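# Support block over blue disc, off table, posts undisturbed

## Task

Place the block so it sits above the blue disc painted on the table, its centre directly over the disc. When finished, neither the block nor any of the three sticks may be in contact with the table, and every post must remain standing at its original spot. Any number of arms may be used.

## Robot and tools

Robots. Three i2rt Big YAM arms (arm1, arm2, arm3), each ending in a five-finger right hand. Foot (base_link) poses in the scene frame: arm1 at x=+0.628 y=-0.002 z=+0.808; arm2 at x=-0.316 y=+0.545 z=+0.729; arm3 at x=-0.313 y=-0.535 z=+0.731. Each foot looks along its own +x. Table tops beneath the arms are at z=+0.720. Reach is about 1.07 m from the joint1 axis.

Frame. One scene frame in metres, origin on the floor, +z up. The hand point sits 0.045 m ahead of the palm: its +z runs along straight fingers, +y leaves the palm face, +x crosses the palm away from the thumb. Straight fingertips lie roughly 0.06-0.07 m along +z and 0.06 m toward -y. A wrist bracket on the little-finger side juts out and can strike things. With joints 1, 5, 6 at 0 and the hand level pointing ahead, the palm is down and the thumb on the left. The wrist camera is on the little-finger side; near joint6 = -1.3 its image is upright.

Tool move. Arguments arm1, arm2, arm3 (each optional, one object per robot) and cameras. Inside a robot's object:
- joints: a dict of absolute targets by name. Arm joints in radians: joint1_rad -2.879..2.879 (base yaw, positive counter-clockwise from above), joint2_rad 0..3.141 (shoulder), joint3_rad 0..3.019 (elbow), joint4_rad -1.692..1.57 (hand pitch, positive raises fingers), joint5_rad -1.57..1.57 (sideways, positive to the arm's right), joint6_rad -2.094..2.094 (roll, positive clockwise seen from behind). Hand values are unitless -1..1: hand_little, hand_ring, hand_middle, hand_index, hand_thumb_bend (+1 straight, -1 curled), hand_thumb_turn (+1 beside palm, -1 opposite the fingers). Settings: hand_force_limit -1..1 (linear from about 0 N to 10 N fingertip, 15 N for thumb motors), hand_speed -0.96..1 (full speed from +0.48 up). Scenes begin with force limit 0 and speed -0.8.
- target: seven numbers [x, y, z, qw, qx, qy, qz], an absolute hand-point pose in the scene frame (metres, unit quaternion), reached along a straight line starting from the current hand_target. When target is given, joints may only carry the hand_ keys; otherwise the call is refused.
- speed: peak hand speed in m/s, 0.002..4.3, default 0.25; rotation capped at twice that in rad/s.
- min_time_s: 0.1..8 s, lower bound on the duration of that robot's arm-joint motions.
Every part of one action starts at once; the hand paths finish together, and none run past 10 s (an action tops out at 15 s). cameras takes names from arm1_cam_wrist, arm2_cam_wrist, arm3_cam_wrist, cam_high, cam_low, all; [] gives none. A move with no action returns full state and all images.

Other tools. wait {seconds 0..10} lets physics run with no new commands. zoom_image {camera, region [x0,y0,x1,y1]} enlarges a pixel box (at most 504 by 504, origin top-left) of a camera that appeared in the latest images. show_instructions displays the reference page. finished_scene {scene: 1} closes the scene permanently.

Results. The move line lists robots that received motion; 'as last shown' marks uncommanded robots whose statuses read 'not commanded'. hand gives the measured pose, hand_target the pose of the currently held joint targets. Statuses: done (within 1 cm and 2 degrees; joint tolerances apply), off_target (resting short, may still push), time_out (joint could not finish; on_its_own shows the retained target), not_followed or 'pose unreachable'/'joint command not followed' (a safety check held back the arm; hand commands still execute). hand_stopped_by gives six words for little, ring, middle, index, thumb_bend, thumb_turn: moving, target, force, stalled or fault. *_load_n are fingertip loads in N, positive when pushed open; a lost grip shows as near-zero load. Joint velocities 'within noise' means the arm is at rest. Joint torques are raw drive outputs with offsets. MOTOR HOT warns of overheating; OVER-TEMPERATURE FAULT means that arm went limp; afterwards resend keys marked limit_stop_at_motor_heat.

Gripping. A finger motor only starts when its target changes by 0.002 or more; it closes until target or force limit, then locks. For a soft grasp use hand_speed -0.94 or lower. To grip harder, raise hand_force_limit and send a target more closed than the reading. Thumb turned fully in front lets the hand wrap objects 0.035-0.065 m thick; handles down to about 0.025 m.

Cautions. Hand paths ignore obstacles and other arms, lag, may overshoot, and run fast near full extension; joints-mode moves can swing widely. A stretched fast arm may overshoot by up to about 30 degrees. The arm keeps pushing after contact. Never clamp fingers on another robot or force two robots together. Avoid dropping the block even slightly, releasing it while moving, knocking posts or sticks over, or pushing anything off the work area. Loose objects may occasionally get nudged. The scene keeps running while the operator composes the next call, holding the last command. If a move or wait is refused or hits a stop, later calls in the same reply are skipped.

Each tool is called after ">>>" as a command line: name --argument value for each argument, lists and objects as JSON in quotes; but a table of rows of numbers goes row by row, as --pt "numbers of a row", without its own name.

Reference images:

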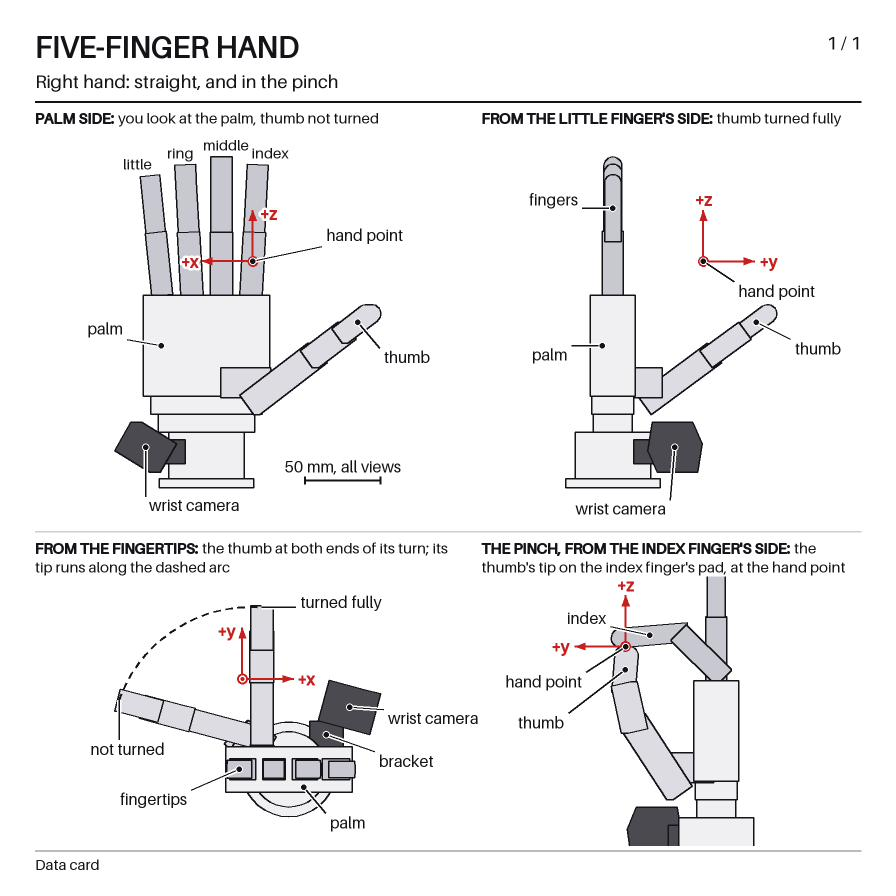

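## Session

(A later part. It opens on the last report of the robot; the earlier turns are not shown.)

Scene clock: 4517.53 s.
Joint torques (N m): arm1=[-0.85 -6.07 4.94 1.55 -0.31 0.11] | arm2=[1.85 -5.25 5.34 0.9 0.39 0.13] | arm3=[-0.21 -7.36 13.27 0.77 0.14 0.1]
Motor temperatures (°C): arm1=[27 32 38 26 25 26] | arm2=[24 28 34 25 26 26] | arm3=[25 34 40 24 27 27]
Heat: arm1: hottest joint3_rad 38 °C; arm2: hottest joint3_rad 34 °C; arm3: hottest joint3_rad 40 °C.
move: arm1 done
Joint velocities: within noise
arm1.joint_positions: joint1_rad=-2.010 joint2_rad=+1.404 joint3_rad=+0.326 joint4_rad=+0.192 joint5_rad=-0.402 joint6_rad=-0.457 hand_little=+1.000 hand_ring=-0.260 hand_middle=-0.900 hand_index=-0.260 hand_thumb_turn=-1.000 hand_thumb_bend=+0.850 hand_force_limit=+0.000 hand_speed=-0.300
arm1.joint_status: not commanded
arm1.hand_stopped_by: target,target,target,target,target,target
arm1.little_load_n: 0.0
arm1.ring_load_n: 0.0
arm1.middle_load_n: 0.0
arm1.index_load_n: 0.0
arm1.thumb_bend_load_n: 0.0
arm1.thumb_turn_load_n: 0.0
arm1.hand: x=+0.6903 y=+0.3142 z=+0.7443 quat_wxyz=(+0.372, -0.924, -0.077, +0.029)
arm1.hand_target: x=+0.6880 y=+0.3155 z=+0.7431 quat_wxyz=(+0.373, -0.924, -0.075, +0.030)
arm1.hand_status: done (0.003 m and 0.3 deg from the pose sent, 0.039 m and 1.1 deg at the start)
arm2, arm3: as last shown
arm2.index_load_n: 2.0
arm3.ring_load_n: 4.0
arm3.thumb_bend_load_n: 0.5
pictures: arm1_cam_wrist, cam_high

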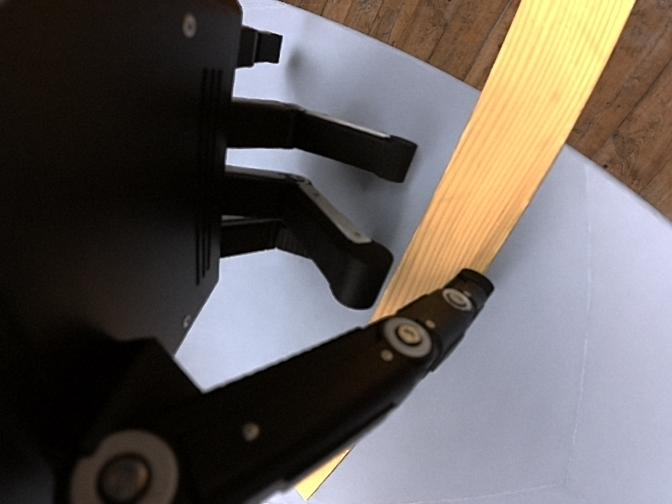

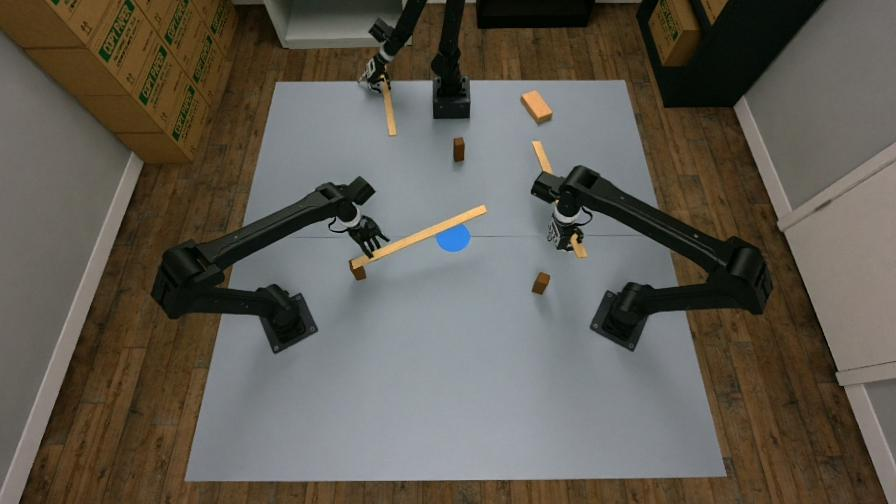

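>>> move --arm1 '{"target": [0.688, 0.3155, 0.734, 0.3734, -0.9241, -0.0752, 0.0304], "speed": 0.05}' --cameras '["arm1_cam_wrist"]'

Scene clock: 4522.77 s.
Joint torques (N m): arm1=[-0.73 -4.89 4.4 1.74 -0.29 -0.04] | arm2=[1.32 -5.25 5.41 0.99 0.39 0.14] | arm3=[-1.03 -6.65 13.22 0.58 0.14 0.11]
Motor temperatures (°C): arm1=[27 32 38 26 25 26] | arm2=[24 28 34 25 26 26] | arm3=[25 34 40 24 27 27]
Heat: arm1: hottest joint3_rad 38 °C; arm2: hottest joint3_rad 34 °C; arm3: hottest joint3_rad 40 °C.
move: arm1 off_target
Joint velocities: within noise
arm1.joint_positions: joint1_rad=-2.010 joint2_rad=+1.425 joint3_rad=+0.326 joint4_rad=+0.238 joint5_rad=-0.402 joint6_rad=-0.442 hand_little=+1.000 hand_ring=-0.260 hand_middle=-0.900 hand_index=-0.260 hand_thumb_turn=-1.000 hand_thumb_bend=+0.851 hand_force_limit=+0.000 hand_speed=-0.300
arm1.joint_status: not commanded
arm1.hand_stopped_by: target,target,target,target,target,target
arm1.little_load_n: 0.0
arm1.ring_load_n: 0.0
arm1.middle_load_n: 0.0
arm1.index_load_n: 0.0
arm1.thumb_bend_load_n: 4.0
arm1.thumb_turn_load_n: 1.0
arm1.hand: x=+0.6920 y=+0.3207 z=+0.7434 quat_wxyz=(+0.382, -0.921, -0.072, +0.026)
arm1.hand_target: x=+0.6881 y=+0.3152 z=+0.7346 quat_wxyz=(+0.373, -0.924, -0.075, +0.030)
arm1.hand_status: off_target (0.011 m and 1.2 deg from the pose sent, 0.011 m and 0.3 deg at the start)
arm2, arm3: as last shown
arm2.index_load_n: 2.5
arm3.thumb_bend_load_n: 0.0

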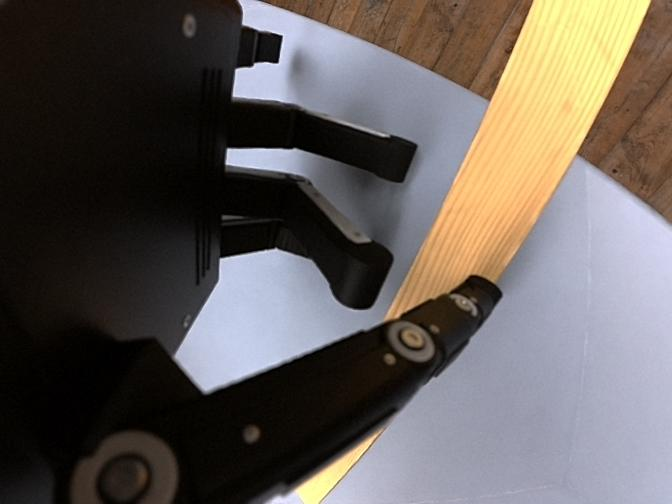

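>>> move --arm1 '{"target": [0.689, 0.309, 0.752, 0.3734, -0.9241, -0.0752, 0.0304], "speed": 0.08, "joints": {"hand_index": -0.17, "hand_ring": -0.17}}'

>>> move --arm1 '{"target": [0.689, 0.309, 0.737, 0.3734, -0.9241, -0.0752, 0.0304], "speed": 0.05}' --cameras '["arm1_cam_wrist", "cam_high"]'

>>> zoom_image --camera "cam_high" --region '[340, 40, 430, 130]'

Scene clock: 4537.47 s.
Joint torques (N m): arm1=[-2.14 -7.59 5.34 0.66 -0.46 -0.13] | arm2=[1.55 -5.6 5.3 0.91 0.37 0.14] | arm3=[-0.5 -6.71 13.18 0.66 0.14 0.12]
Motor temperatures (°C): arm1=[27 32 37 26 25 26] | arm2=[24 28 34 25 26 26] | arm3=[25 34 41 24 27 27]
Heat: arm1: hottest joint3_rad 37 °C; arm2: hottest joint3_rad 34 °C; arm3: hottest joint3_rad 41 °C.
move: arm1 done
Joint velocities: within noise
arm1.joint_positions: joint1_rad=-2.010 joint2_rad=+1.364 joint3_rad=+0.317 joint4_rad=+0.157 joint5_rad=-0.406 joint6_rad=-0.448 hand_little=+1.000 hand_ring=-0.170 hand_middle=-0.900 hand_index=-0.170 hand_thumb_turn=-1.000 hand_thumb_bend=+0.850 hand_force_limit=+0.000 hand_speed=-0.300
arm1.joint_status: all done
arm1.hand_stopped_by: target,target,target,target,target,target
arm1.little_load_n: 0.0
arm1.ring_load_n: 0.0
arm1.middle_load_n: 0.0
arm1.index_load_n: 0.0
arm1.thumb_bend_load_n: 0.0
arm1.thumb_turn_load_n: 0.0
arm1.hand: x=+0.6862 y=+0.3091 z=+0.7498 quat_wxyz=(+0.371, -0.925, -0.073, +0.034)
arm1.hand_target: x=+0.6890 y=+0.3090 z=+0.7519 quat_wxyz=(+0.373, -0.924, -0.075, +0.030)
arm1.hand_status: done (0.004 m and 0.5 deg from the pose sent, 0.015 m and 1.2 deg at the start)
arm2.joint_positions: joint1_rad=+0.303 joint2_rad=+1.212 joint3_rad=+0.859 joint4_rad=-1.019 joint5_rad=+0.119 joint6_rad=-1.058 hand_little=+1.000 hand_ring=-0.126 hand_middle=-0.143 hand_index=-0.149 hand_thumb_turn=-1.000 hand_thumb_bend=+0.100 hand_force_limit=-0.500 hand_speed=-0.880
arm2.joint_status: not commanded
arm2.hand_stopped_by: target,force,force,force,target,target
arm2.little_load_n: 0.0
arm2.ring_load_n: 3.5
arm2.middle_load_n: 4.5
arm2.index_load_n: 2.5
arm2.thumb_bend_load_n: 0.0
arm2.thumb_turn_load_n: 0.0
arm2.hand: x=-0.1320 y=+0.2904 z=+0.8345 quat_wxyz=(+0.068, +0.799, -0.591, +0.087)
arm2.hand_target: x=-0.1280 y=+0.2900 z=+0.8330 quat_wxyz=(+0.070, +0.798, -0.591, +0.094)
arm2.hand_status: not commanded
arm3.joint_positions: joint1_rad=-0.082 joint2_rad=+1.170 joint3_rad=+1.123 joint4_rad=-1.581 joint5_rad=-0.001 joint6_rad=-0.831 hand_little=+1.000 hand_ring=-0.126 hand_middle=-0.132 hand_index=-0.137 hand_thumb_turn=-1.000 hand_thumb_bend=+0.100 hand_force_limit=-0.500 hand_speed=-0.880
arm3.joint_status: not commanded
arm3.hand_stopped_by: target,force,force,force,target,target
arm3.little_load_n: 0.0
arm3.ring_load_n: 4.5
arm3.middle_load_n: 3.0
arm3.index_load_n: 3.0
arm3.thumb_bend_load_n: 0.0
arm3.thumb_turn_load_n: -0.5
arm3.hand: x=-0.1525 y=-0.3571 z=+0.9562 quat_wxyz=(+0.018, +0.995, +0.099, -0.019)
arm3.hand_target: x=-0.1404 y=-0.3457 z=+0.9700 quat_wxyz=(+0.000, +0.996, +0.087, +0.000)
arm3.hand_status: not commanded
pictures: none

Scene clock: 4538.43 s.
Joint torques (N m): arm1=[-2.43 -5.83 4.6 1.63 -0.36 -0.11] | arm2=[1.79 -5.89 5.42 0.9 0.37 0.14] | arm3=[-0.97 -7.18 13.24 0.57 0.11 0.12]
Motor temperatures (°C): arm1=[27 32 37 26 25 26] | arm2=[24 28 34 25 26 26] | arm3=[25 34 41 24 27 27]
Heat: arm1: hottest joint3_rad 37 °C; arm2: hottest joint3_rad 34 °C; arm3: hottest joint3_rad 41 °C.
move: arm1 done
Joint velocities: within noise
arm1.joint_positions: joint1_rad=-2.010 joint2_rad=+1.415 joint3_rad=+0.310 joint4_rad=+0.219 joint5_rad=-0.408 joint6_rad=-0.449 hand_little=+1.000 hand_ring=-0.170 hand_middle=-0.900 hand_index=-0.170 hand_thumb_turn=-1.000 hand_thumb_bend=+0.850 hand_force_limit=+0.000 hand_speed=-0.300
arm1.joint_status: not commanded
arm1.hand_stopped_by: target,target,target,target,target,target
arm1.little_load_n: 0.0
arm1.ring_load_n: 0.0
arm1.middle_load_n: 0.5
arm1.index_load_n: -1.0
arm1.thumb_bend_load_n: 0.0
arm1.thumb_turn_load_n: 0.0
arm1.hand: x=+0.6864 y=+0.3103 z=+0.7402 quat_wxyz=(+0.374, -0.924, -0.074, +0.033)
arm1.hand_target: x=+0.6890 y=+0.3090 z=+0.7372 quat_wxyz=(+0.373, -0.924, -0.075, +0.030)
arm1.hand_status: done (0.004 m and 0.4 deg from the pose sent, 0.013 m and 0.5 deg at the start)
arm2, arm3: as last shown
arm2.index_load_n: 2.0
arm3.ring_load_n: 4.0
arm3.middle_load_n: 3.5
arm3.index_load_n: 2.5
arm3.thumb_bend_load_n: -0.5
arm3.thumb_turn_load_n: 0.0

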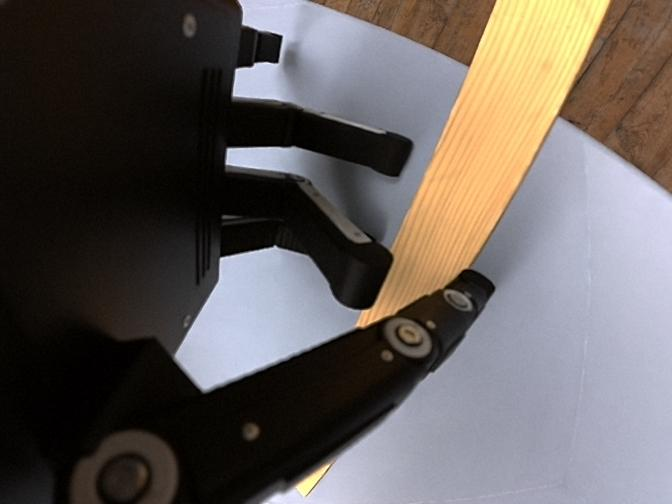

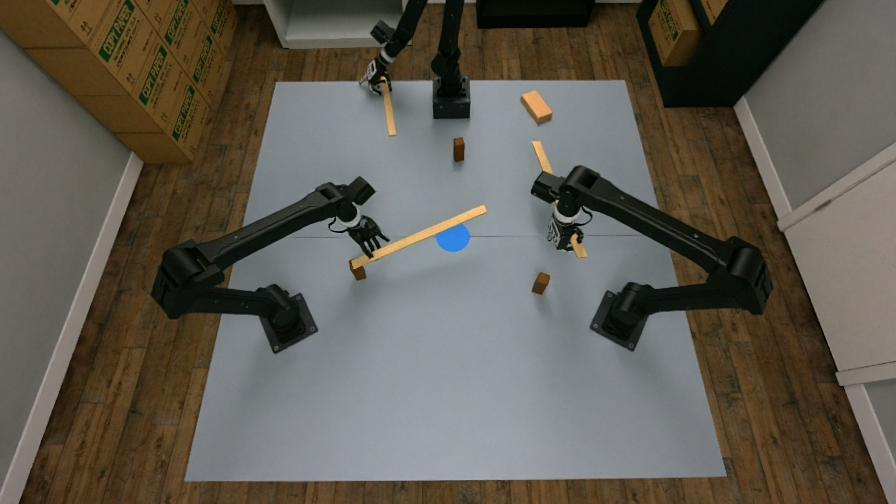

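Scaled by 5.600.

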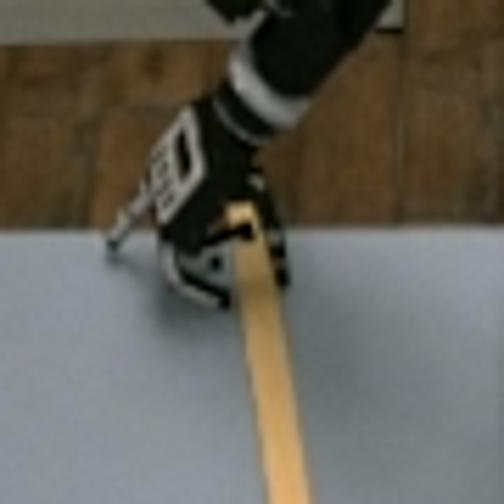

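>>> move --arm1 '{"target": [0.697, 0.297, 0.737, 0.3573, -0.8843, -0.2788, 0.1126], "speed": 0.12}' --cameras '["arm1_cam_wrist", "cam_high"]'

>>> zoom_image --camera "cam_high" --region '[340, 40, 430, 150]'

Scene clock: 4551.83 s.
Joint torques (N m): arm1=[-1.73 -7.24 6.31 0.39 -0.39 -0.14] | arm2=[1.96 -5.3 5.33 0.91 0.35 0.11] | arm3=[-0.85 -6.71 13.37 0.69 0.11 0.09]
Motor temperatures (°C): arm1=[27 32 37 26 25 26] | arm2=[24 28 34 25 26 26] | arm3=[25 34 41 24 27 27]
Heat: arm1: hottest joint3_rad 37 °C; arm2: hottest joint3_rad 34 °C; arm3: hottest joint3_rad 41 °C.
move: arm1 done
Joint velocities: within noise
arm1.joint_positions: joint1_rad=-2.113 joint2_rad=+1.479 joint3_rad=+0.434 joint4_rad=-0.135 joint5_rad=-0.700 joint6_rad=-1.003 hand_little=+1.000 hand_ring=-0.170 hand_middle=-0.900 hand_index=-0.170 hand_thumb_turn=-1.000 hand_thumb_bend=+0.850 hand_force_limit=+0.000 hand_speed=-0.300
arm1.joint_status: not commanded
arm1.hand_stopped_by: target,target,target,target,target,target
arm1.little_load_n: 0.0
arm1.ring_load_n: 0.0
arm1.middle_load_n: 0.0
arm1.index_load_n: 0.0
arm1.thumb_bend_load_n: 0.0
arm1.thumb_turn_load_n: 0.0
arm1.hand: x=+0.6890 y=+0.2930 z=+0.7389 quat_wxyz=(+0.360, -0.883, -0.276, +0.117)
arm1.hand_target: x=+0.6969 y=+0.2969 z=+0.7372 quat_wxyz=(+0.357, -0.884, -0.279, +0.112)
arm1.hand_status: done (0.009 m and 0.7 deg from the pose sent, 0.017 m and 25.7 deg at the start)
arm2, arm3: as last shown
arm2.middle_load_n: 4.0
arm2.index_load_n: 2.5
arm3.middle_load_n: 3.0
arm3.index_load_n: 3.0
arm3.thumb_bend_load_n: 0.0

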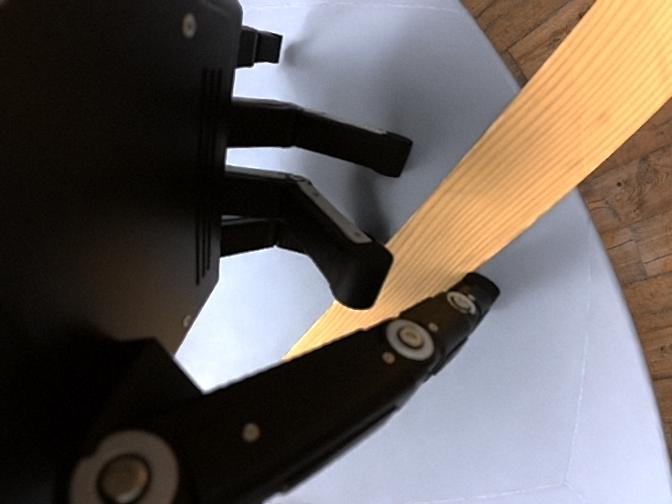

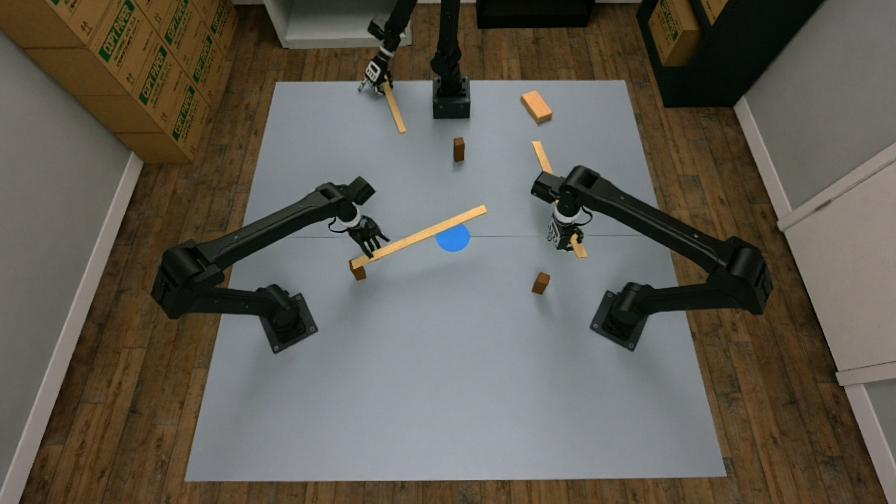

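Scaled by 4.582.

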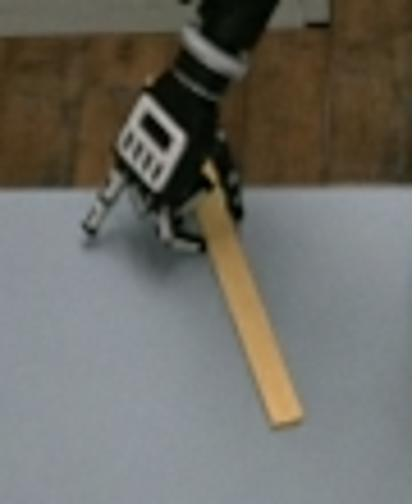

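>>> move --arm1 '{"target": [0.699, 0.2885, 0.737, 0.3395, -0.8403, -0.3918, 0.1583], "speed": 0.12}' --cameras '["arm1_cam_wrist", "cam_high"]'

>>> zoom_image --camera "cam_high" --region '[340, 40, 430, 150]'

Scene clock: 4565.07 s.
Joint torques (N m): arm1=[-2.37 -6.71 6.16 0.05 -0.52 -0.15] | arm2=[1.26 -5.25 5.34 0.95 0.38 0.14] | arm3=[-0.97 -6.53 13.24 0.68 0.14 0.11]
Motor temperatures (°C): arm1=[27 32 37 26 25 26] | arm2=[24 28 34 25 26 26] | arm3=[25 34 41 24 27 27]
Heat: arm1: hottest joint3_rad 37 °C; arm2: hottest joint3_rad 34 °C; arm3: hottest joint3_rad 41 °C.
move: arm1 done
Joint velocities: within noise
arm1.joint_positions: joint1_rad=-2.131 joint2_rad=+1.542 joint3_rad=+0.533 joint4_rad=-0.418 joint5_rad=-0.767 joint6_rad=-1.371 hand_little=+1.000 hand_ring=-0.170 hand_middle=-0.900 hand_index=-0.170 hand_thumb_turn=-1.000 hand_thumb_bend=+0.850 hand_force_limit=+0.000 hand_speed=-0.300
arm1.joint_status: not commanded
arm1.hand_stopped_by: target,target,target,target,target,target
arm1.little_load_n: 0.0
arm1.ring_load_n: 0.0
arm1.middle_load_n: 0.0
arm1.index_load_n: 0.0
arm1.thumb_bend_load_n: 0.0
arm1.thumb_turn_load_n: 0.0
arm1.hand: x=+0.6915 y=+0.2832 z=+0.7381 quat_wxyz=(+0.340, -0.840, -0.390, +0.161)
arm1.hand_target: x=+0.6989 y=+0.2883 z=+0.7371 quat_wxyz=(+0.339, -0.840, -0.392, +0.158)
arm1.hand_status: done (0.009 m and 0.4 deg from the pose sent, 0.011 m and 15.1 deg at the start)
arm2, arm3: as last shown
arm2.middle_load_n: 4.5
arm2.index_load_n: 2.0
arm3.little_load_n: 0.5
arm3.index_load_n: 2.5
arm3.thumb_bend_load_n: 0.5

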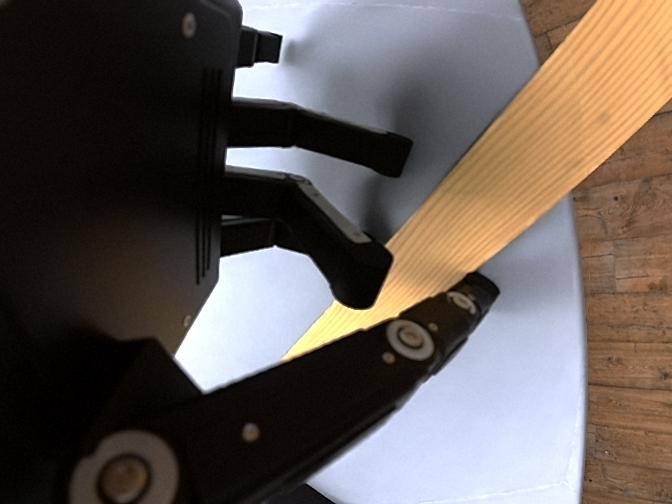

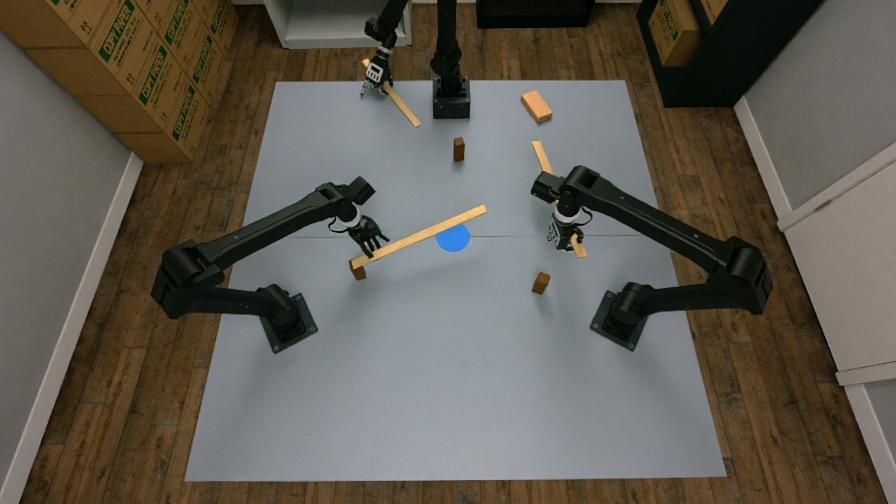

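Scaled by 4.582.

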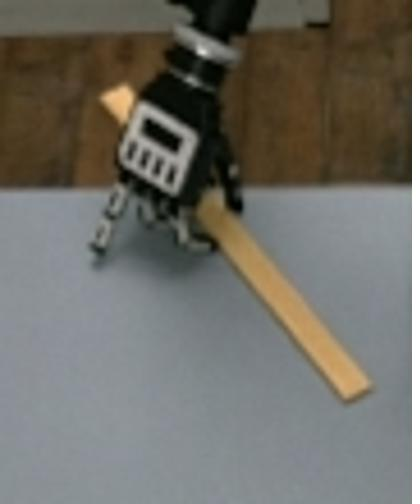

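>>> move --arm1 '{"target": [0.70, 0.29, 0.87, 0.3395, -0.8403, -0.3918, 0.1583], "speed": 0.2}'

>>> move --arm1 '{"target": [0.80, 0.34, 0.97, 0, 0.9239, 0.3827, 0], "speed": 0.3, "joints": {"hand_index": 1, "hand_middle": 1, "hand_ring": 1, "hand_thumb_bend": 1, "hand_speed": 0}}'

>>> move --arm1 '{"joints": {"joint6_rad": 1.9}, "min_time_s": 4}'

>>> move --arm1 '{"target": [0.845, 0.375, 0.87, 0, -0.2890, 0.9573, 0], "speed": 0.2}' --cameras '["arm1_cam_wrist", "cam_high"]'

Scene clock: 4599.13 s.
Joint torques (N m): arm1=[-2.26 -8.12 10.1 0.05 -0.64 -0.1] | arm2=[1.73 -5.19 5.48 0.8 0.38 0.13] | arm3=[-0.79 -7 13.29 0.64 0.11 0.11]
Motor temperatures (°C): arm1=[27 32 37 26 25 26] | arm2=[24 28 34 25 26 26] | arm3=[25 34 41 24 27 27]
Heat: arm1: hottest joint3_rad 37 °C; arm2: hottest joint3_rad 34 °C; arm3: hottest joint3_rad 41 °C.
move: arm1 off_target
Joint velocities: within noise
arm1.joint_positions: joint1_rad=-2.134 joint2_rad=+1.232 joint3_rad=+0.674 joint4_rad=-0.907 joint5_rad=-0.765 joint6_rad=-1.378 hand_little=+1.000 hand_ring=-0.170 hand_middle=-0.900 hand_index=-0.170 hand_thumb_turn=-1.000 hand_thumb_bend=+0.850 hand_force_limit=+0.000 hand_speed=-0.300
arm1.joint_status: not commanded
arm1.hand_stopped_by: target,target,target,target,target,target
arm1.little_load_n: 0.0
arm1.ring_load_n: 0.0
arm1.middle_load_n: 0.0
arm1.index_load_n: 0.0
arm1.thumb_bend_load_n: 0.0
arm1.thumb_turn_load_n: 0.0
arm1.hand: x=+0.6891 y=+0.2776 z=+0.8583 quat_wxyz=(+0.330, -0.844, -0.386, +0.174)
arm1.hand_target: x=+0.6996 y=+0.2896 z=+0.8700 quat_wxyz=(+0.339, -0.840, -0.392, +0.158)
arm1.hand_status: off_target (0.020 m and 2.2 deg from the pose sent, 0.132 m and 0.4 deg at the start)
arm2, arm3: as last shown
arm2.little_load_n: 0.5
arm2.ring_load_n: 4.0
arm3.little_load_n: 0.0
arm3.index_load_n: 3.0
arm3.thumb_bend_load_n: 0.0
pictures: none

Scene clock: 4601.20 s.
Joint torques (N m): arm1=[-0.62 -10.75 11.36 -0.35 0 0.14] | arm2=[1.55 -5.71 5.34 1.02 0.35 0.12] | arm3=[-1.03 -6.77 13.27 0.59 0.11 0.11]
Motor temperatures (°C): arm1=[27 32 37 26 25 26] | arm2=[24 28 34 25 26 26] | arm3=[25 34 41 24 27 27]
Heat: arm1: hottest joint3_rad 37 °C; arm2: hottest joint3_rad 34 °C; arm3: hottest joint3_rad 41 °C.
move: arm1 off_target
Joint velocities: within noise
arm1.joint_positions: joint1_rad=-1.939 joint2_rad=+1.466 joint3_rad=+1.227 joint4_rad=-1.345 joint5_rad=-0.005 joint6_rad=-1.154 hand_little=+1.000 hand_ring=+1.000 hand_middle=+1.000 hand_index=+1.000 hand_thumb_turn=-1.000 hand_thumb_bend=+1.000 hand_force_limit=+0.000 hand_speed=+0.000
arm1.joint_status: all done
arm1.hand_stopped_by: target,target,target,target,target,target
arm1.little_load_n: 0.0
arm1.ring_load_n: 0.0
arm1.middle_load_n: 0.0
arm1.index_load_n: 0.0
arm1.thumb_bend_load_n: 0.0
arm1.thumb_turn_load_n: 0.0
arm1.hand: x=+0.7971 y=+0.3258 z=+0.9596 quat_wxyz=(-0.008, -0.923, -0.385, +0.010)
arm1.hand_target: x=+0.7998 y=+0.3396 z=+0.9699 quat_wxyz=(+0.000, -0.924, -0.383, +0.000)
arm1.hand_status: off_target (0.018 m and 1.5 deg from the pose sent, 0.169 m and 44.0 deg at the start)
arm2, arm3: as last shown
arm2.little_load_n: -0.5
arm2.ring_load_n: 3.5
arm2.middle_load_n: 4.0
arm2.index_load_n: 2.5
arm3.little_load_n: 0.5
pictures: none

Scene clock: 4606.00 s.
Joint torques (N m): arm1=[-0.44 -10.7 11.26 -0.35 -0.05 0.12] | arm2=[1.55 -5.54 5.35 1.13 0.37 0.12] | arm3=[-0.5 -7.12 13.37 0.58 0.13 0.12]
Motor temperatures (°C): arm1=[27 32 39 26 25 26] | arm2=[24 28 34 25 26 26] | arm3=[25 34 41 24 27 27]
Heat: arm1: hottest joint3_rad 39 °C; arm2: hottest joint3_rad 34 °C; arm3: hottest joint3_rad 41 °C.
move: arm1 done
Joint velocities: within noise
arm1.joint_positions: joint1_rad=-1.939 joint2_rad=+1.466 joint3_rad=+1.227 joint4_rad=-1.345 joint5_rad=-0.005 joint6_rad=+1.889 hand_little=+1.000 hand_ring=+1.000 hand_middle=+1.000 hand_index=+1.000 hand_thumb_turn=-1.000 hand_thumb_bend=+1.000 hand_force_limit=+0.000 hand_speed=+0.000
arm1.joint_status: all done
arm1.hand_stopped_by: target,target,target,target,target,target
arm1.little_load_n: 0.0
arm1.ring_load_n: 0.0
arm1.middle_load_n: 0.0
arm1.index_load_n: 0.0
arm1.thumb_bend_load_n: 0.0
arm1.thumb_turn_load_n: 0.5
arm1.hand: x=+0.7487 y=+0.4519 z=+0.9573 quat_wxyz=(-0.010, -0.430, +0.903, -0.008)
arm1.hand_target: x=+0.7520 y=+0.4659 z=+0.9700 quat_wxyz=(+0.000, -0.428, +0.904, +0.000)
arm1.hand_status: not commanded
arm2, arm3: as last shown
arm2.little_load_n: 0.0
arm2.middle_load_n: 4.5
arm3.little_load_n: 0.0
pictures: none

Scene clock: 4607.50 s.
Joint torques (N m): arm1=[-1.26 -11.34 7.76 0.4 -0.18 0.13] | arm2=[1.61 -5.6 5.3 1.01 0.38 0.14] | arm3=[-1.26 -7.06 13.14 0.66 0.11 0.12]
Motor temperatures (°C): arm1=[27 32 39 26 25 26] | arm2=[24 28 34 25 26 26] | arm3=[25 34 41 24 27 27]
Heat: arm1: hottest joint3_rad 39 °C; arm2: hottest joint3_rad 34 °C; arm3: hottest joint3_rad 41 °C.
move: arm1 done
Joint velocities: within noise
arm1.joint_positions: joint1_rad=-2.206 joint2_rad=+1.453 joint3_rad=+0.953 joint4_rad=-1.077 joint5_rad=-0.004 joint6_rad=+1.915 hand_little=+1.000 hand_ring=+1.000 hand_middle=+1.000 hand_index=+1.000 hand_thumb_turn=-1.000 hand_thumb_bend=+1.000 hand_force_limit=+0.000 hand_speed=+0.000
arm1.joint_status: not commanded
arm1.hand_stopped_by: target,target,target,target,target,target
arm1.little_load_n: 0.0
arm1.ring_load_n: 0.0
arm1.middle_load_n: 0.0
arm1.index_load_n: 0.0
arm1.thumb_bend_load_n: 0.0
arm1.thumb_turn_load_n: 0.0
arm1.hand: x=+0.8423 y=+0.3715 z=+0.8659 quat_wxyz=(-0.007, -0.293, +0.956, -0.006)
arm1.hand_target: x=+0.8451 y=+0.3749 z=+0.8701 quat_wxyz=(+0.000, -0.289, +0.957, +0.000)
arm1.hand_status: done (0.006 m and 1.1 deg from the pose sent, 0.151 m and 17.3 deg at the start)
arm2, arm3: as last shown
arm2.ring_load_n: 4.0
arm2.index_load_n: 2.0
arm3.ring_load_n: 4.5

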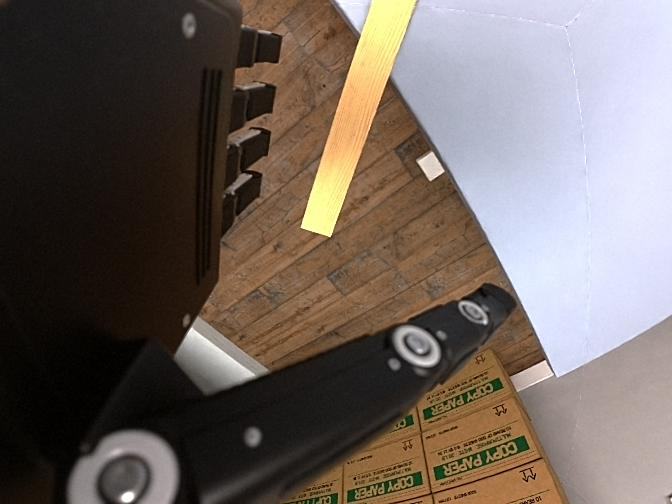

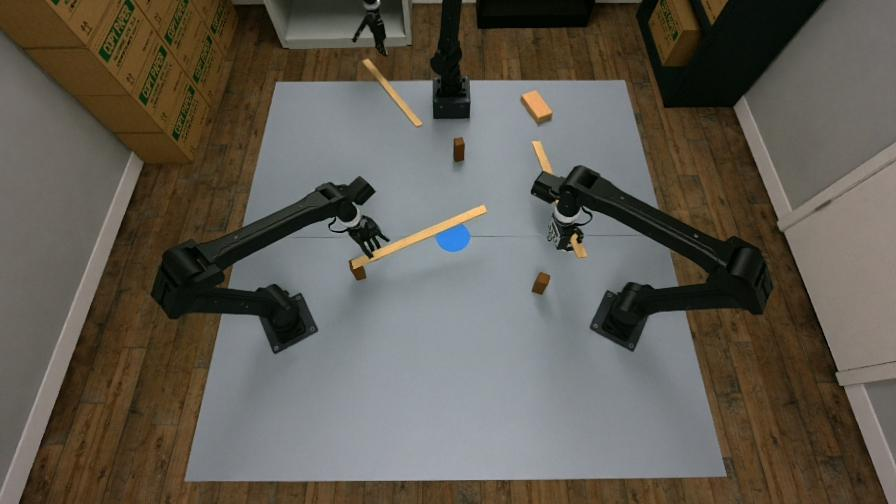

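>>> move --arm1 '{"target": [0.861, 0.376, 0.795, 0, -0.2874, 0.9578, 0], "speed": 0.15}' --cameras '["arm1_cam_wrist"]'

>>> zoom_image --camera "arm1_cam_wrist" --region '[220, 0, 520, 340]'

Scene clock: 4622.97 s.
Joint torques (N m): arm1=[-1.73 -11.63 6.65 0.36 -0.22 -0.09] | arm2=[1.38 -5.36 5.49 0.87 0.39 0.13] | arm3=[-0.44 -6.95 13.34 0.66 0.13 0.09]
Motor temperatures (°C): arm1=[27 33 39 26 25 26] | arm2=[24 28 34 25 26 26] | arm3=[25 34 41 24 27 27]
Heat: arm1: hottest joint3_rad 39 °C; arm2: hottest joint3_rad 34 °C; arm3: hottest joint3_rad 41 °C.
move: arm1 done
Joint velocities: within noise
arm1.joint_positions: joint1_rad=-2.230 joint2_rad=+1.592 joint3_rad=+0.888 joint4_rad=-0.863 joint5_rad=-0.004 joint6_rad=+1.908 hand_little=+1.000 hand_ring=+1.000 hand_middle=+1.000 hand_index=+1.000 hand_thumb_turn=-1.000 hand_thumb_bend=+1.000 hand_force_limit=+0.000 hand_speed=+0.000
arm1.joint_status: not commanded
arm1.hand_stopped_by: target,target,target,target,target,target
arm1.little_load_n: 0.0
arm1.ring_load_n: 0.0
arm1.middle_load_n: 0.0
arm1.index_load_n: 0.0
arm1.thumb_bend_load_n: 0.0
arm1.thumb_turn_load_n: 0.0
arm1.hand: x=+0.8576 y=+0.3750 z=+0.7955 quat_wxyz=(-0.002, -0.286, +0.958, -0.003)
arm1.hand_target: x=+0.8610 y=+0.3759 z=+0.7949 quat_wxyz=(+0.000, -0.287, +0.958, +0.000)
arm1.hand_status: done (0.004 m and 0.4 deg from the pose sent, 0.073 m and 1.2 deg at the start)
arm2.joint_positions: joint1_rad=+0.303 joint2_rad=+1.212 joint3_rad=+0.859 joint4_rad=-1.019 joint5_rad=+0.119 joint6_rad=-1.058 hand_little=+1.000 hand_ring=-0.126 hand_middle=-0.143 hand_index=-0.149 hand_thumb_turn=-1.000 hand_thumb_bend=+0.100 hand_force_limit=-0.500 hand_speed=-0.880
arm2.joint_status: not commanded
arm2.hand_stopped_by: target,force,force,force,target,target
arm2.little_load_n: 0.0
arm2.ring_load_n: 3.5
arm2.middle_load_n: 4.5
arm2.index_load_n: 2.0
arm2.thumb_bend_load_n: 0.0
arm2.thumb_turn_load_n: 0.0
arm2.hand: x=-0.1320 y=+0.2904 z=+0.8345 quat_wxyz=(+0.068, +0.799, -0.591, +0.087)
arm2.hand_target: x=-0.1280 y=+0.2900 z=+0.8330 quat_wxyz=(+0.070, +0.798, -0.591, +0.094)
arm2.hand_status: not commanded
arm3.joint_positions: joint1_rad=-0.082 joint2_rad=+1.170 joint3_rad=+1.123 joint4_rad=-1.581 joint5_rad=-0.001 joint6_rad=-0.831 hand_little=+1.000 hand_ring=-0.126 hand_middle=-0.132 hand_index=-0.137 hand_thumb_turn=-1.000 hand_thumb_bend=+0.100 hand_force_limit=-0.500 hand_speed=-0.880
arm3.joint_status: not commanded
arm3.hand_stopped_by: target,force,force,force,target,target
arm3.little_load_n: 0.0
arm3.ring_load_n: 4.0
arm3.middle_load_n: 3.0
arm3.index_load_n: 3.0
arm3.thumb_bend_load_n: 0.5
arm3.thumb_turn_load_n: 0.0
arm3.hand: x=-0.1525 y=-0.3571 z=+0.9562 quat_wxyz=(+0.018, +0.995, +0.099, -0.019)
arm3.hand_target: x=-0.1404 y=-0.3457 z=+0.9700 quat_wxyz=(+0.000, +0.996, +0.087, +0.000)
arm3.hand_status: not commanded

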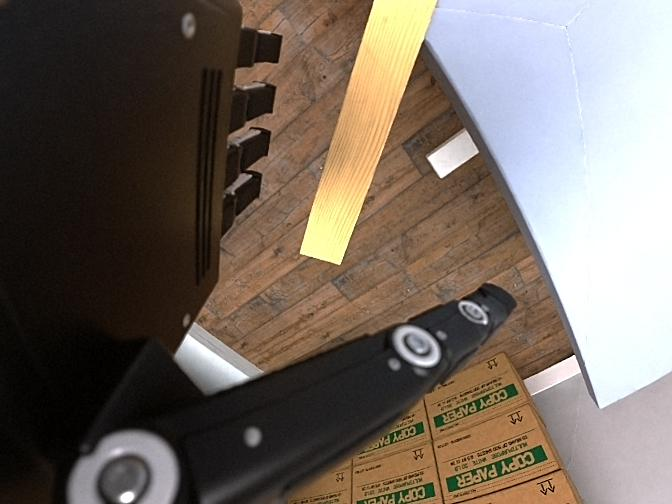

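Scaled by 1.482 from the camera's image (finer frame: 960x720).

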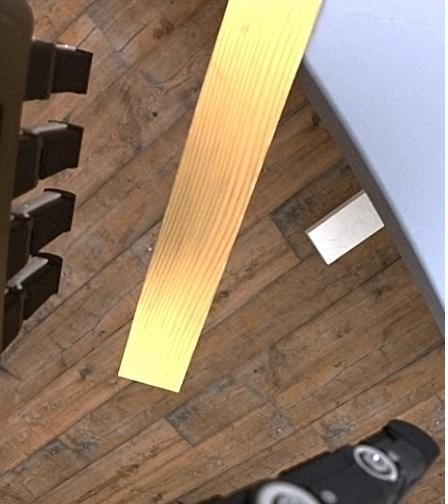

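>>> move --arm1 '{"target": [0.860, 0.373, 0.731, 0, -0.2874, 0.9578, 0], "speed": 0.1}' --cameras '["arm1_cam_wrist"]'

Scene clock: 4641.07 s.
Joint torques (N m): arm1=[-1.49 -11.69 5.49 0.29 -0.23 -0.12] | arm2=[1.67 -5.42 5.38 0.84 0.38 0.15] | arm3=[-0.56 -7.06 13.14 0.69 0.15 0.1]
Motor temperatures (°C): arm1=[27 33 39 26 25 26] | arm2=[24 28 34 25 26 26] | arm3=[25 34 41 24 27 27]
Heat: arm1: hottest joint3_rad 39 °C; arm2: hottest joint3_rad 34 °C; arm3: hottest joint3_rad 41 °C.
move: arm1 done
Joint velocities: within noise
arm1.joint_positions: joint1_rad=-2.230 joint2_rad=+1.722 joint3_rad=+0.835 joint4_rad=-0.674 joint5_rad=-0.004 joint6_rad=+1.906 hand_little=+1.000 hand_ring=+1.000 hand_middle=+1.000 hand_index=+1.000 hand_thumb_turn=-1.000 hand_thumb_bend=+1.000 hand_force_limit=+0.000 hand_speed=+0.000
arm1.joint_status: not commanded
arm1.hand_stopped_by: target,target,target,target,target,target
arm1.little_load_n: 0.0
arm1.ring_load_n: 0.0
arm1.middle_load_n: 0.0
arm1.index_load_n: 0.0
arm1.thumb_bend_load_n: 0.0
arm1.thumb_turn_load_n: 0.0
arm1.hand: x=+0.8577 y=+0.3742 z=+0.7340 quat_wxyz=(+0.000, -0.286, +0.958, -0.001)
arm1.hand_target: x=+0.8600 y=+0.3728 z=+0.7310 quat_wxyz=(+0.000, -0.287, +0.958, +0.000)
arm1.hand_status: done (0.004 m and 0.2 deg from the pose sent, 0.065 m and 0.4 deg at the start)
arm2, arm3: as last shown
arm2.middle_load_n: 4.0
arm2.index_load_n: 2.5
arm3.middle_load_n: 3.5
arm3.index_load_n: 2.5
arm3.thumb_bend_load_n: 0.0

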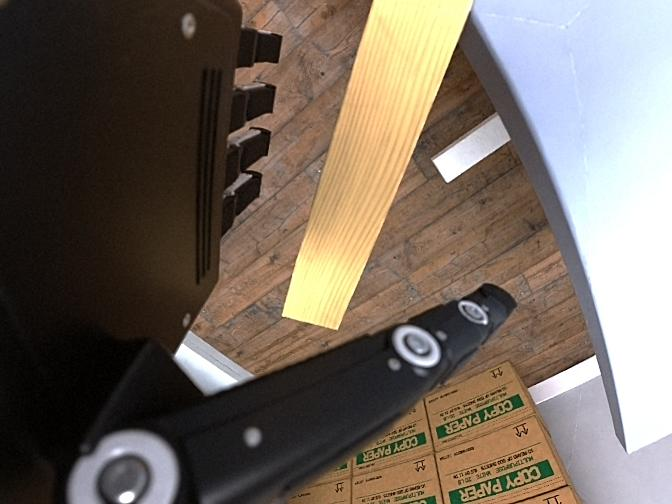

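>>> move --arm1 '{"joints": {"hand_index": 0.05, "hand_middle": 0.1, "hand_ring": 0.05, "hand_force_limit": -0.4, "hand_speed": -0.5}}'

>>> move --arm1 '{"joints": {"hand_thumb_bend": 0.1, "hand_force_limit": -0.7, "hand_speed": -0.6}}'

>>> move --arm1 '{"joints": {"hand_index": -0.3, "hand_middle": -0.3, "hand_ring": -0.3, "hand_force_limit": -0.5, "hand_speed": -0.88}}' --cameras '["arm1_cam_wrist"]'

Scene clock: 4650.33 s.
Joint torques (N m): arm1=[-2.08 -12.51 5.34 0.32 -0.24 -0.04] | arm2=[1.85 -5.42 5.39 0.99 0.36 0.12] | arm3=[-0.62 -7.18 13.33 0.59 0.12 0.08]
Motor temperatures (°C): arm1=[27 32 38 26 25 26] | arm2=[24 28 34 25 26 26] | arm3=[25 34 41 24 27 27]
Heat: arm1: hottest joint3_rad 38 °C; arm2: hottest joint3_rad 34 °C; arm3: hottest joint3_rad 41 °C.
move: arm1 done
Joint velocities: within noise
arm1.joint_positions: joint1_rad=-2.230 joint2_rad=+1.722 joint3_rad=+0.835 joint4_rad=-0.674 joint5_rad=-0.004 joint6_rad=+1.905 hand_little=+1.000 hand_ring=+0.050 hand_middle=+0.100 hand_index=+0.050 hand_thumb_turn=-1.000 hand_thumb_bend=+1.000 hand_force_limit=-0.400 hand_speed=-0.500
arm1.joint_status: all done
arm1.hand_stopped_by: target,target,target,target,target,target
arm1.little_load_n: 0.0
arm1.ring_load_n: 0.0
arm1.middle_load_n: 0.0
arm1.index_load_n: 0.0
arm1.thumb_bend_load_n: 0.0
arm1.thumb_turn_load_n: 0.0
arm1.hand: x=+0.8576 y=+0.3742 z=+0.7340 quat_wxyz=(+0.000, -0.286, +0.958, -0.001)
arm1.hand_target: x=+0.8599 y=+0.3729 z=+0.7310 quat_wxyz=(+0.000, -0.287, +0.958, +0.000)
arm1.hand_status: not commanded
arm2, arm3: as last shown
arm2.index_load_n: 2.0
arm3.middle_load_n: 3.0
arm3.index_load_n: 3.0
pictures: none

Scene clock: 4652.40 s.
Joint torques (N m): arm1=[-1.55 -12.1 5.3 0.47 -0.24 -0.1] | arm2=[2.08 -5.36 5.37 1.06 0.37 0.13] | arm3=[-0.97 -7.3 13.34 0.58 0.12 0.11]
Motor temperatures (°C): arm1=[27 32 38 26 25 26] | arm2=[24 28 34 25 26 26] | arm3=[25 34 41 24 27 27]
Heat: arm1: hottest joint3_rad 38 °C; arm2: hottest joint3_rad 34 °C; arm3: hottest joint3_rad 41 °C.
move: arm1 done
Joint velocities: within noise
arm1.joint_positions: joint1_rad=-2.230 joint2_rad=+1.722 joint3_rad=+0.835 joint4_rad=-0.674 joint5_rad=-0.004 joint6_rad=+1.905 hand_little=+1.000 hand_ring=+0.050 hand_middle=+0.100 hand_index=+0.050 hand_thumb_turn=-1.000 hand_thumb_bend=+0.100 hand_force_limit=-0.700 hand_speed=-0.600
arm1.joint_status: all done
arm1.hand_stopped_by: target,target,target,target,target,target
arm1.little_load_n: 0.0
arm1.ring_load_n: 0.0
arm1.middle_load_n: 0.0
arm1.index_load_n: 0.0
arm1.thumb_bend_load_n: 0.0
arm1.thumb_turn_load_n: 0.0
arm1.hand: x=+0.8576 y=+0.3742 z=+0.7340 quat_wxyz=(+0.000, -0.286, +0.958, -0.001)
arm1.hand_target: x=+0.8599 y=+0.3729 z=+0.7310 quat_wxyz=(+0.000, -0.287, +0.958, +0.000)
arm1.hand_status: not commanded
arm2, arm3: as last shown
arm2.middle_load_n: 4.5
arm2.index_load_n: 2.5
pictures: none

Scene clock: 4653.80 s.
Joint torques (N m): arm1=[-2.43 -11.63 5.53 0.46 -0.23 -0.11] | arm2=[1.38 -5.42 5.41 0.84 0.38 0.13] | arm3=[-0.91 -6.71 13.27 0.62 0.12 0.11]
Motor temperatures (°C): arm1=[27 32 38 26 25 26] | arm2=[24 28 34 25 26 26] | arm3=[25 34 41 24 27 27]
Heat: arm1: hottest joint3_rad 38 °C; arm2: hottest joint3_rad 34 °C; arm3: hottest joint3_rad 41 °C.
move: arm1 off_target
Joint velocities: within noise
arm1.joint_positions: joint1_rad=-2.230 joint2_rad=+1.722 joint3_rad=+0.835 joint4_rad=-0.673 joint5_rad=-0.004 joint6_rad=+1.905 hand_little=+1.000 hand_ring=-0.116 hand_middle=-0.132 hand_index=-0.138 hand_thumb_turn=-1.000 hand_thumb_bend=+0.100 hand_force_limit=-0.500 hand_speed=-0.880
arm1.joint_status: hand_ring off_target (ended at -0.116, target -0.300); hand_middle off_target (ended at -0.132, target -0.300); hand_index off_target (ended at -0.138, target -0.300); the others done
arm1.hand_stopped_by: target,force,force,force,target,target
arm1.little_load_n: 0.0
arm1.ring_load_n: 2.0
arm1.middle_load_n: 4.5
arm1.index_load_n: 2.5
arm1.thumb_bend_load_n: 0.0
arm1.thumb_turn_load_n: 0.0
arm1.hand: x=+0.8578 y=+0.3743 z=+0.7341 quat_wxyz=(+0.001, -0.286, +0.958, +0.000)
arm1.hand_target: x=+0.8599 y=+0.3729 z=+0.7310 quat_wxyz=(+0.000, -0.287, +0.958, +0.000)
arm1.hand_status: not commanded
arm2, arm3: as last shown

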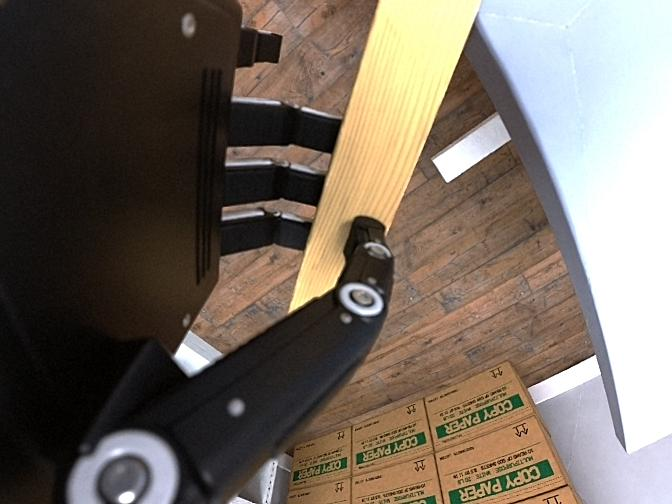

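>>> move --arm1 '{"target": [0.860, 0.373, 0.97, 0, -0.2874, 0.9578, 0], "speed": 0.15}'

>>> move --arm1 '{"target": [0.66, 0.42, 0.99, 0, -0.1736, 0.9848, 0], "speed": 0.15}'

>>> move --arm1 '{"target": [0.42, 0.22, 0.99, 0, -0.0436, 0.9990, 0], "speed": 0.15}' --cameras '["arm1_cam_wrist", "cam_high", "cam_low"]'

Scene clock: 4671.07 s.
Joint torques (N m): arm1=[-1.26 -10.93 11.17 -0.38 -0.25 -0.12] | arm2=[1.55 -4.95 5.39 0.95 0.36 0.13] | arm3=[-1.08 -7.36 13.38 0.62 0.13 0.12]
Motor temperatures (°C): arm1=[27 32 38 26 25 26] | arm2=[24 28 34 25 26 26] | arm3=[25 33 41 24 27 27]
Heat: arm1: hottest joint3_rad 38 °C; arm2: hottest joint3_rad 34 °C; arm3: hottest joint3_rad 41 °C.
move: arm1 off_target
Joint velocities: within noise
arm1.joint_positions: joint1_rad=-2.234 joint2_rad=+1.373 joint3_rad=+1.113 joint4_rad=-1.339 joint5_rad=-0.004 joint6_rad=+1.903 hand_little=+1.000 hand_ring=-0.116 hand_middle=-0.132 hand_index=-0.138 hand_thumb_turn=-1.000 hand_thumb_bend=+0.100 hand_force_limit=-0.500 hand_speed=-0.880
arm1.joint_status: not commanded
arm1.hand_stopped_by: target,force,force,force,target,target
arm1.little_load_n: 0.0
arm1.ring_load_n: 2.5
arm1.middle_load_n: 4.5
arm1.index_load_n: 2.5
arm1.thumb_bend_load_n: 0.0
arm1.thumb_turn_load_n: 0.0
arm1.hand: x=+0.8503 y=+0.3644 z=+0.9505 quat_wxyz=(-0.015, -0.286, +0.958, -0.012)
arm1.hand_target: x=+0.8597 y=+0.3724 z=+0.9700 quat_wxyz=(+0.000, -0.287, +0.958, +0.000)
arm1.hand_status: off_target (0.023 m and 2.2 deg from the pose sent, 0.236 m and 0.2 deg at the start)
arm2, arm3: as last shown
arm2.middle_load_n: 4.0
arm3.ring_load_n: 4.5
arm3.index_load_n: 2.5
pictures: none

Scene clock: 4673.13 s.
Joint torques (N m): arm1=[-1.79 -8.23 10.4 -0.2 -0.55 0.11] | arm2=[1.67 -5.13 5.37 1.03 0.36 0.12] | arm3=[0.03 -6.77 13.19 0.61 0.12 0.15]
Motor temperatures (°C): arm1=[27 32 38 26 25 26] | arm2=[24 28 34 25 26 26] | arm3=[25 33 41 24 27 27]
Heat: arm1: hottest joint3_rad 38 °C; arm2: hottest joint3_rad 34 °C; arm3: hottest joint3_rad 41 °C.
move: arm1 off_target
Joint velocities: within noise
arm1.joint_positions: joint1_rad=-1.819 joint2_rad=+1.289 joint3_rad=+1.091 joint4_rad=-1.408 joint5_rad=-0.186 joint6_rad=+2.143 hand_little=+1.000 hand_ring=-0.116 hand_middle=-0.132 hand_index=-0.138 hand_thumb_turn=-1.000 hand_thumb_bend=+0.100 hand_force_limit=-0.500 hand_speed=-0.880
arm1.joint_status: not commanded
arm1.hand_stopped_by: target,force,force,force,target,target
arm1.little_load_n: 0.0
arm1.ring_load_n: 2.5
arm1.middle_load_n: 4.5
arm1.index_load_n: 2.0
arm1.thumb_bend_load_n: 0.0
arm1.thumb_turn_load_n: 0.0
arm1.hand: x=+0.6592 y=+0.4105 z=+0.9805 quat_wxyz=(-0.089, -0.365, +0.926, +0.035)
arm1.hand_target: x=+0.6607 y=+0.4195 z=+0.9899 quat_wxyz=(-0.087, -0.361, +0.928, +0.041)
arm1.hand_status: off_target (0.013 m and 25.4 deg from the pose sent, 0.202 m and 13.4 deg at the start; pose on its path clipped on 22 of 62 steps; a joint's target at an end of its range on 47 of 62 steps)
arm2, arm3: as last shown
arm2.index_load_n: 2.0
arm3.ring_load_n: 4.0
arm3.index_load_n: 3.0
pictures: none

Scene clock: 4677.50 s.
Joint torques (N m): arm1=[-2.08 -4.95 9.61 -1.29 -0.85 0.11] | arm2=[1.61 -5.83 5.49 0.98 0.38 0.13] | arm3=[-0.62 -7.06 13.33 0.69 0.12 0.09]
Motor temperatures (°C): arm1=[27 32 38 26 25 26] | arm2=[24 28 34 25 26 26] | arm3=[25 33 41 24 27 27]
Heat: arm1: hottest joint3_rad 38 °C; arm2: hottest joint3_rad 34 °C; arm3: hottest joint3_rad 41 °C.
move: arm1 off_target
Joint velocities: within noise
arm1.joint_positions: joint1_rad=-1.353 joint2_rad=+1.115 joint3_rad=+0.785 joint4_rad=-1.668 joint5_rad=-0.739 joint6_rad=+2.144 hand_little=+1.000 hand_ring=-0.116 hand_middle=-0.133 hand_index=-0.138 hand_thumb_turn=-1.000 hand_thumb_bend=+0.100 hand_force_limit=-0.500 hand_speed=-0.880
arm1.joint_status: not commanded
arm1.hand_stopped_by: target,force,force,force,target,target
arm1.little_load_n: 0.0
arm1.ring_load_n: 1.0
arm1.middle_load_n: 0.5
arm1.index_load_n: 0.0
arm1.thumb_bend_load_n: 1.0
arm1.thumb_turn_load_n: 0.0
arm1.hand: x=+0.4213 y=+0.2098 z=+0.9808 quat_wxyz=(-0.405, -0.457, +0.790, -0.054)
arm1.hand_target: x=+0.4210 y=+0.2199 z=+0.9898 quat_wxyz=(-0.405, -0.451, +0.793, -0.049)
arm1.hand_status: off_target (0.014 m and 71.9 deg from the pose sent, 0.306 m and 39.5 deg at the start; pose on its path clipped on 108 of 131 steps; a joint's target at an end of its range on 131 of 131 steps)
arm2, arm3: as last shown
arm2.little_load_n: 0.5
arm2.middle_load_n: 4.5

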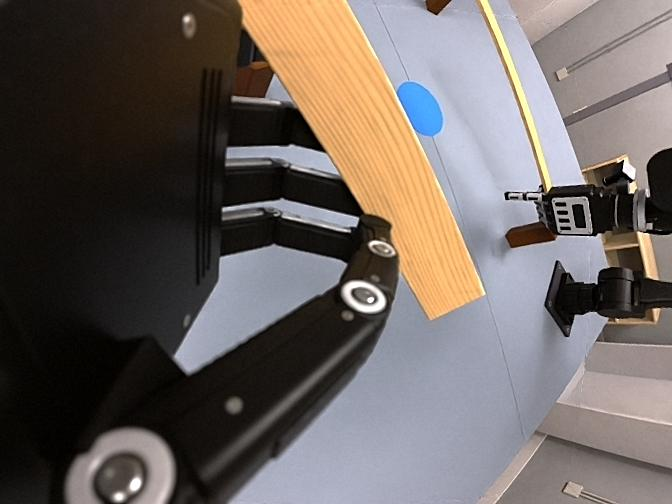

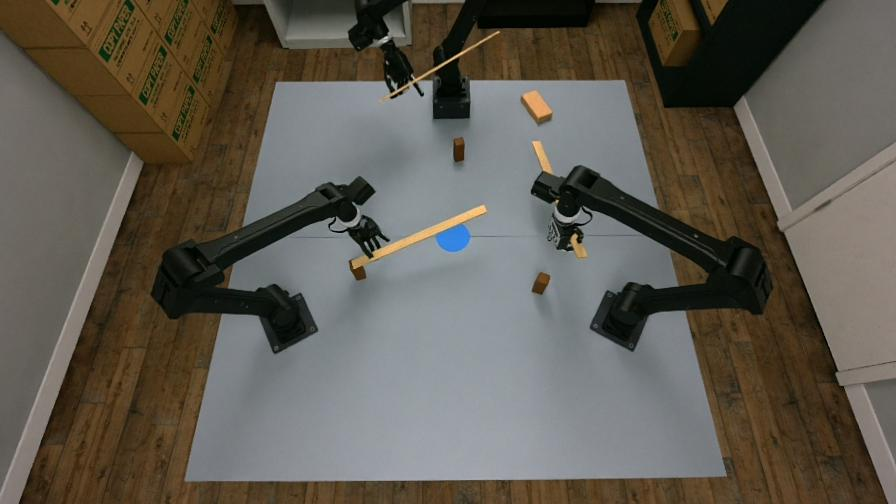

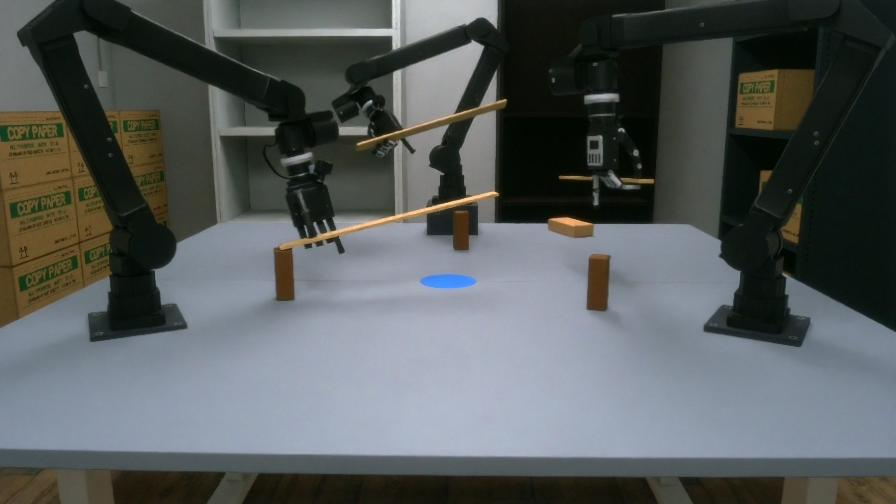

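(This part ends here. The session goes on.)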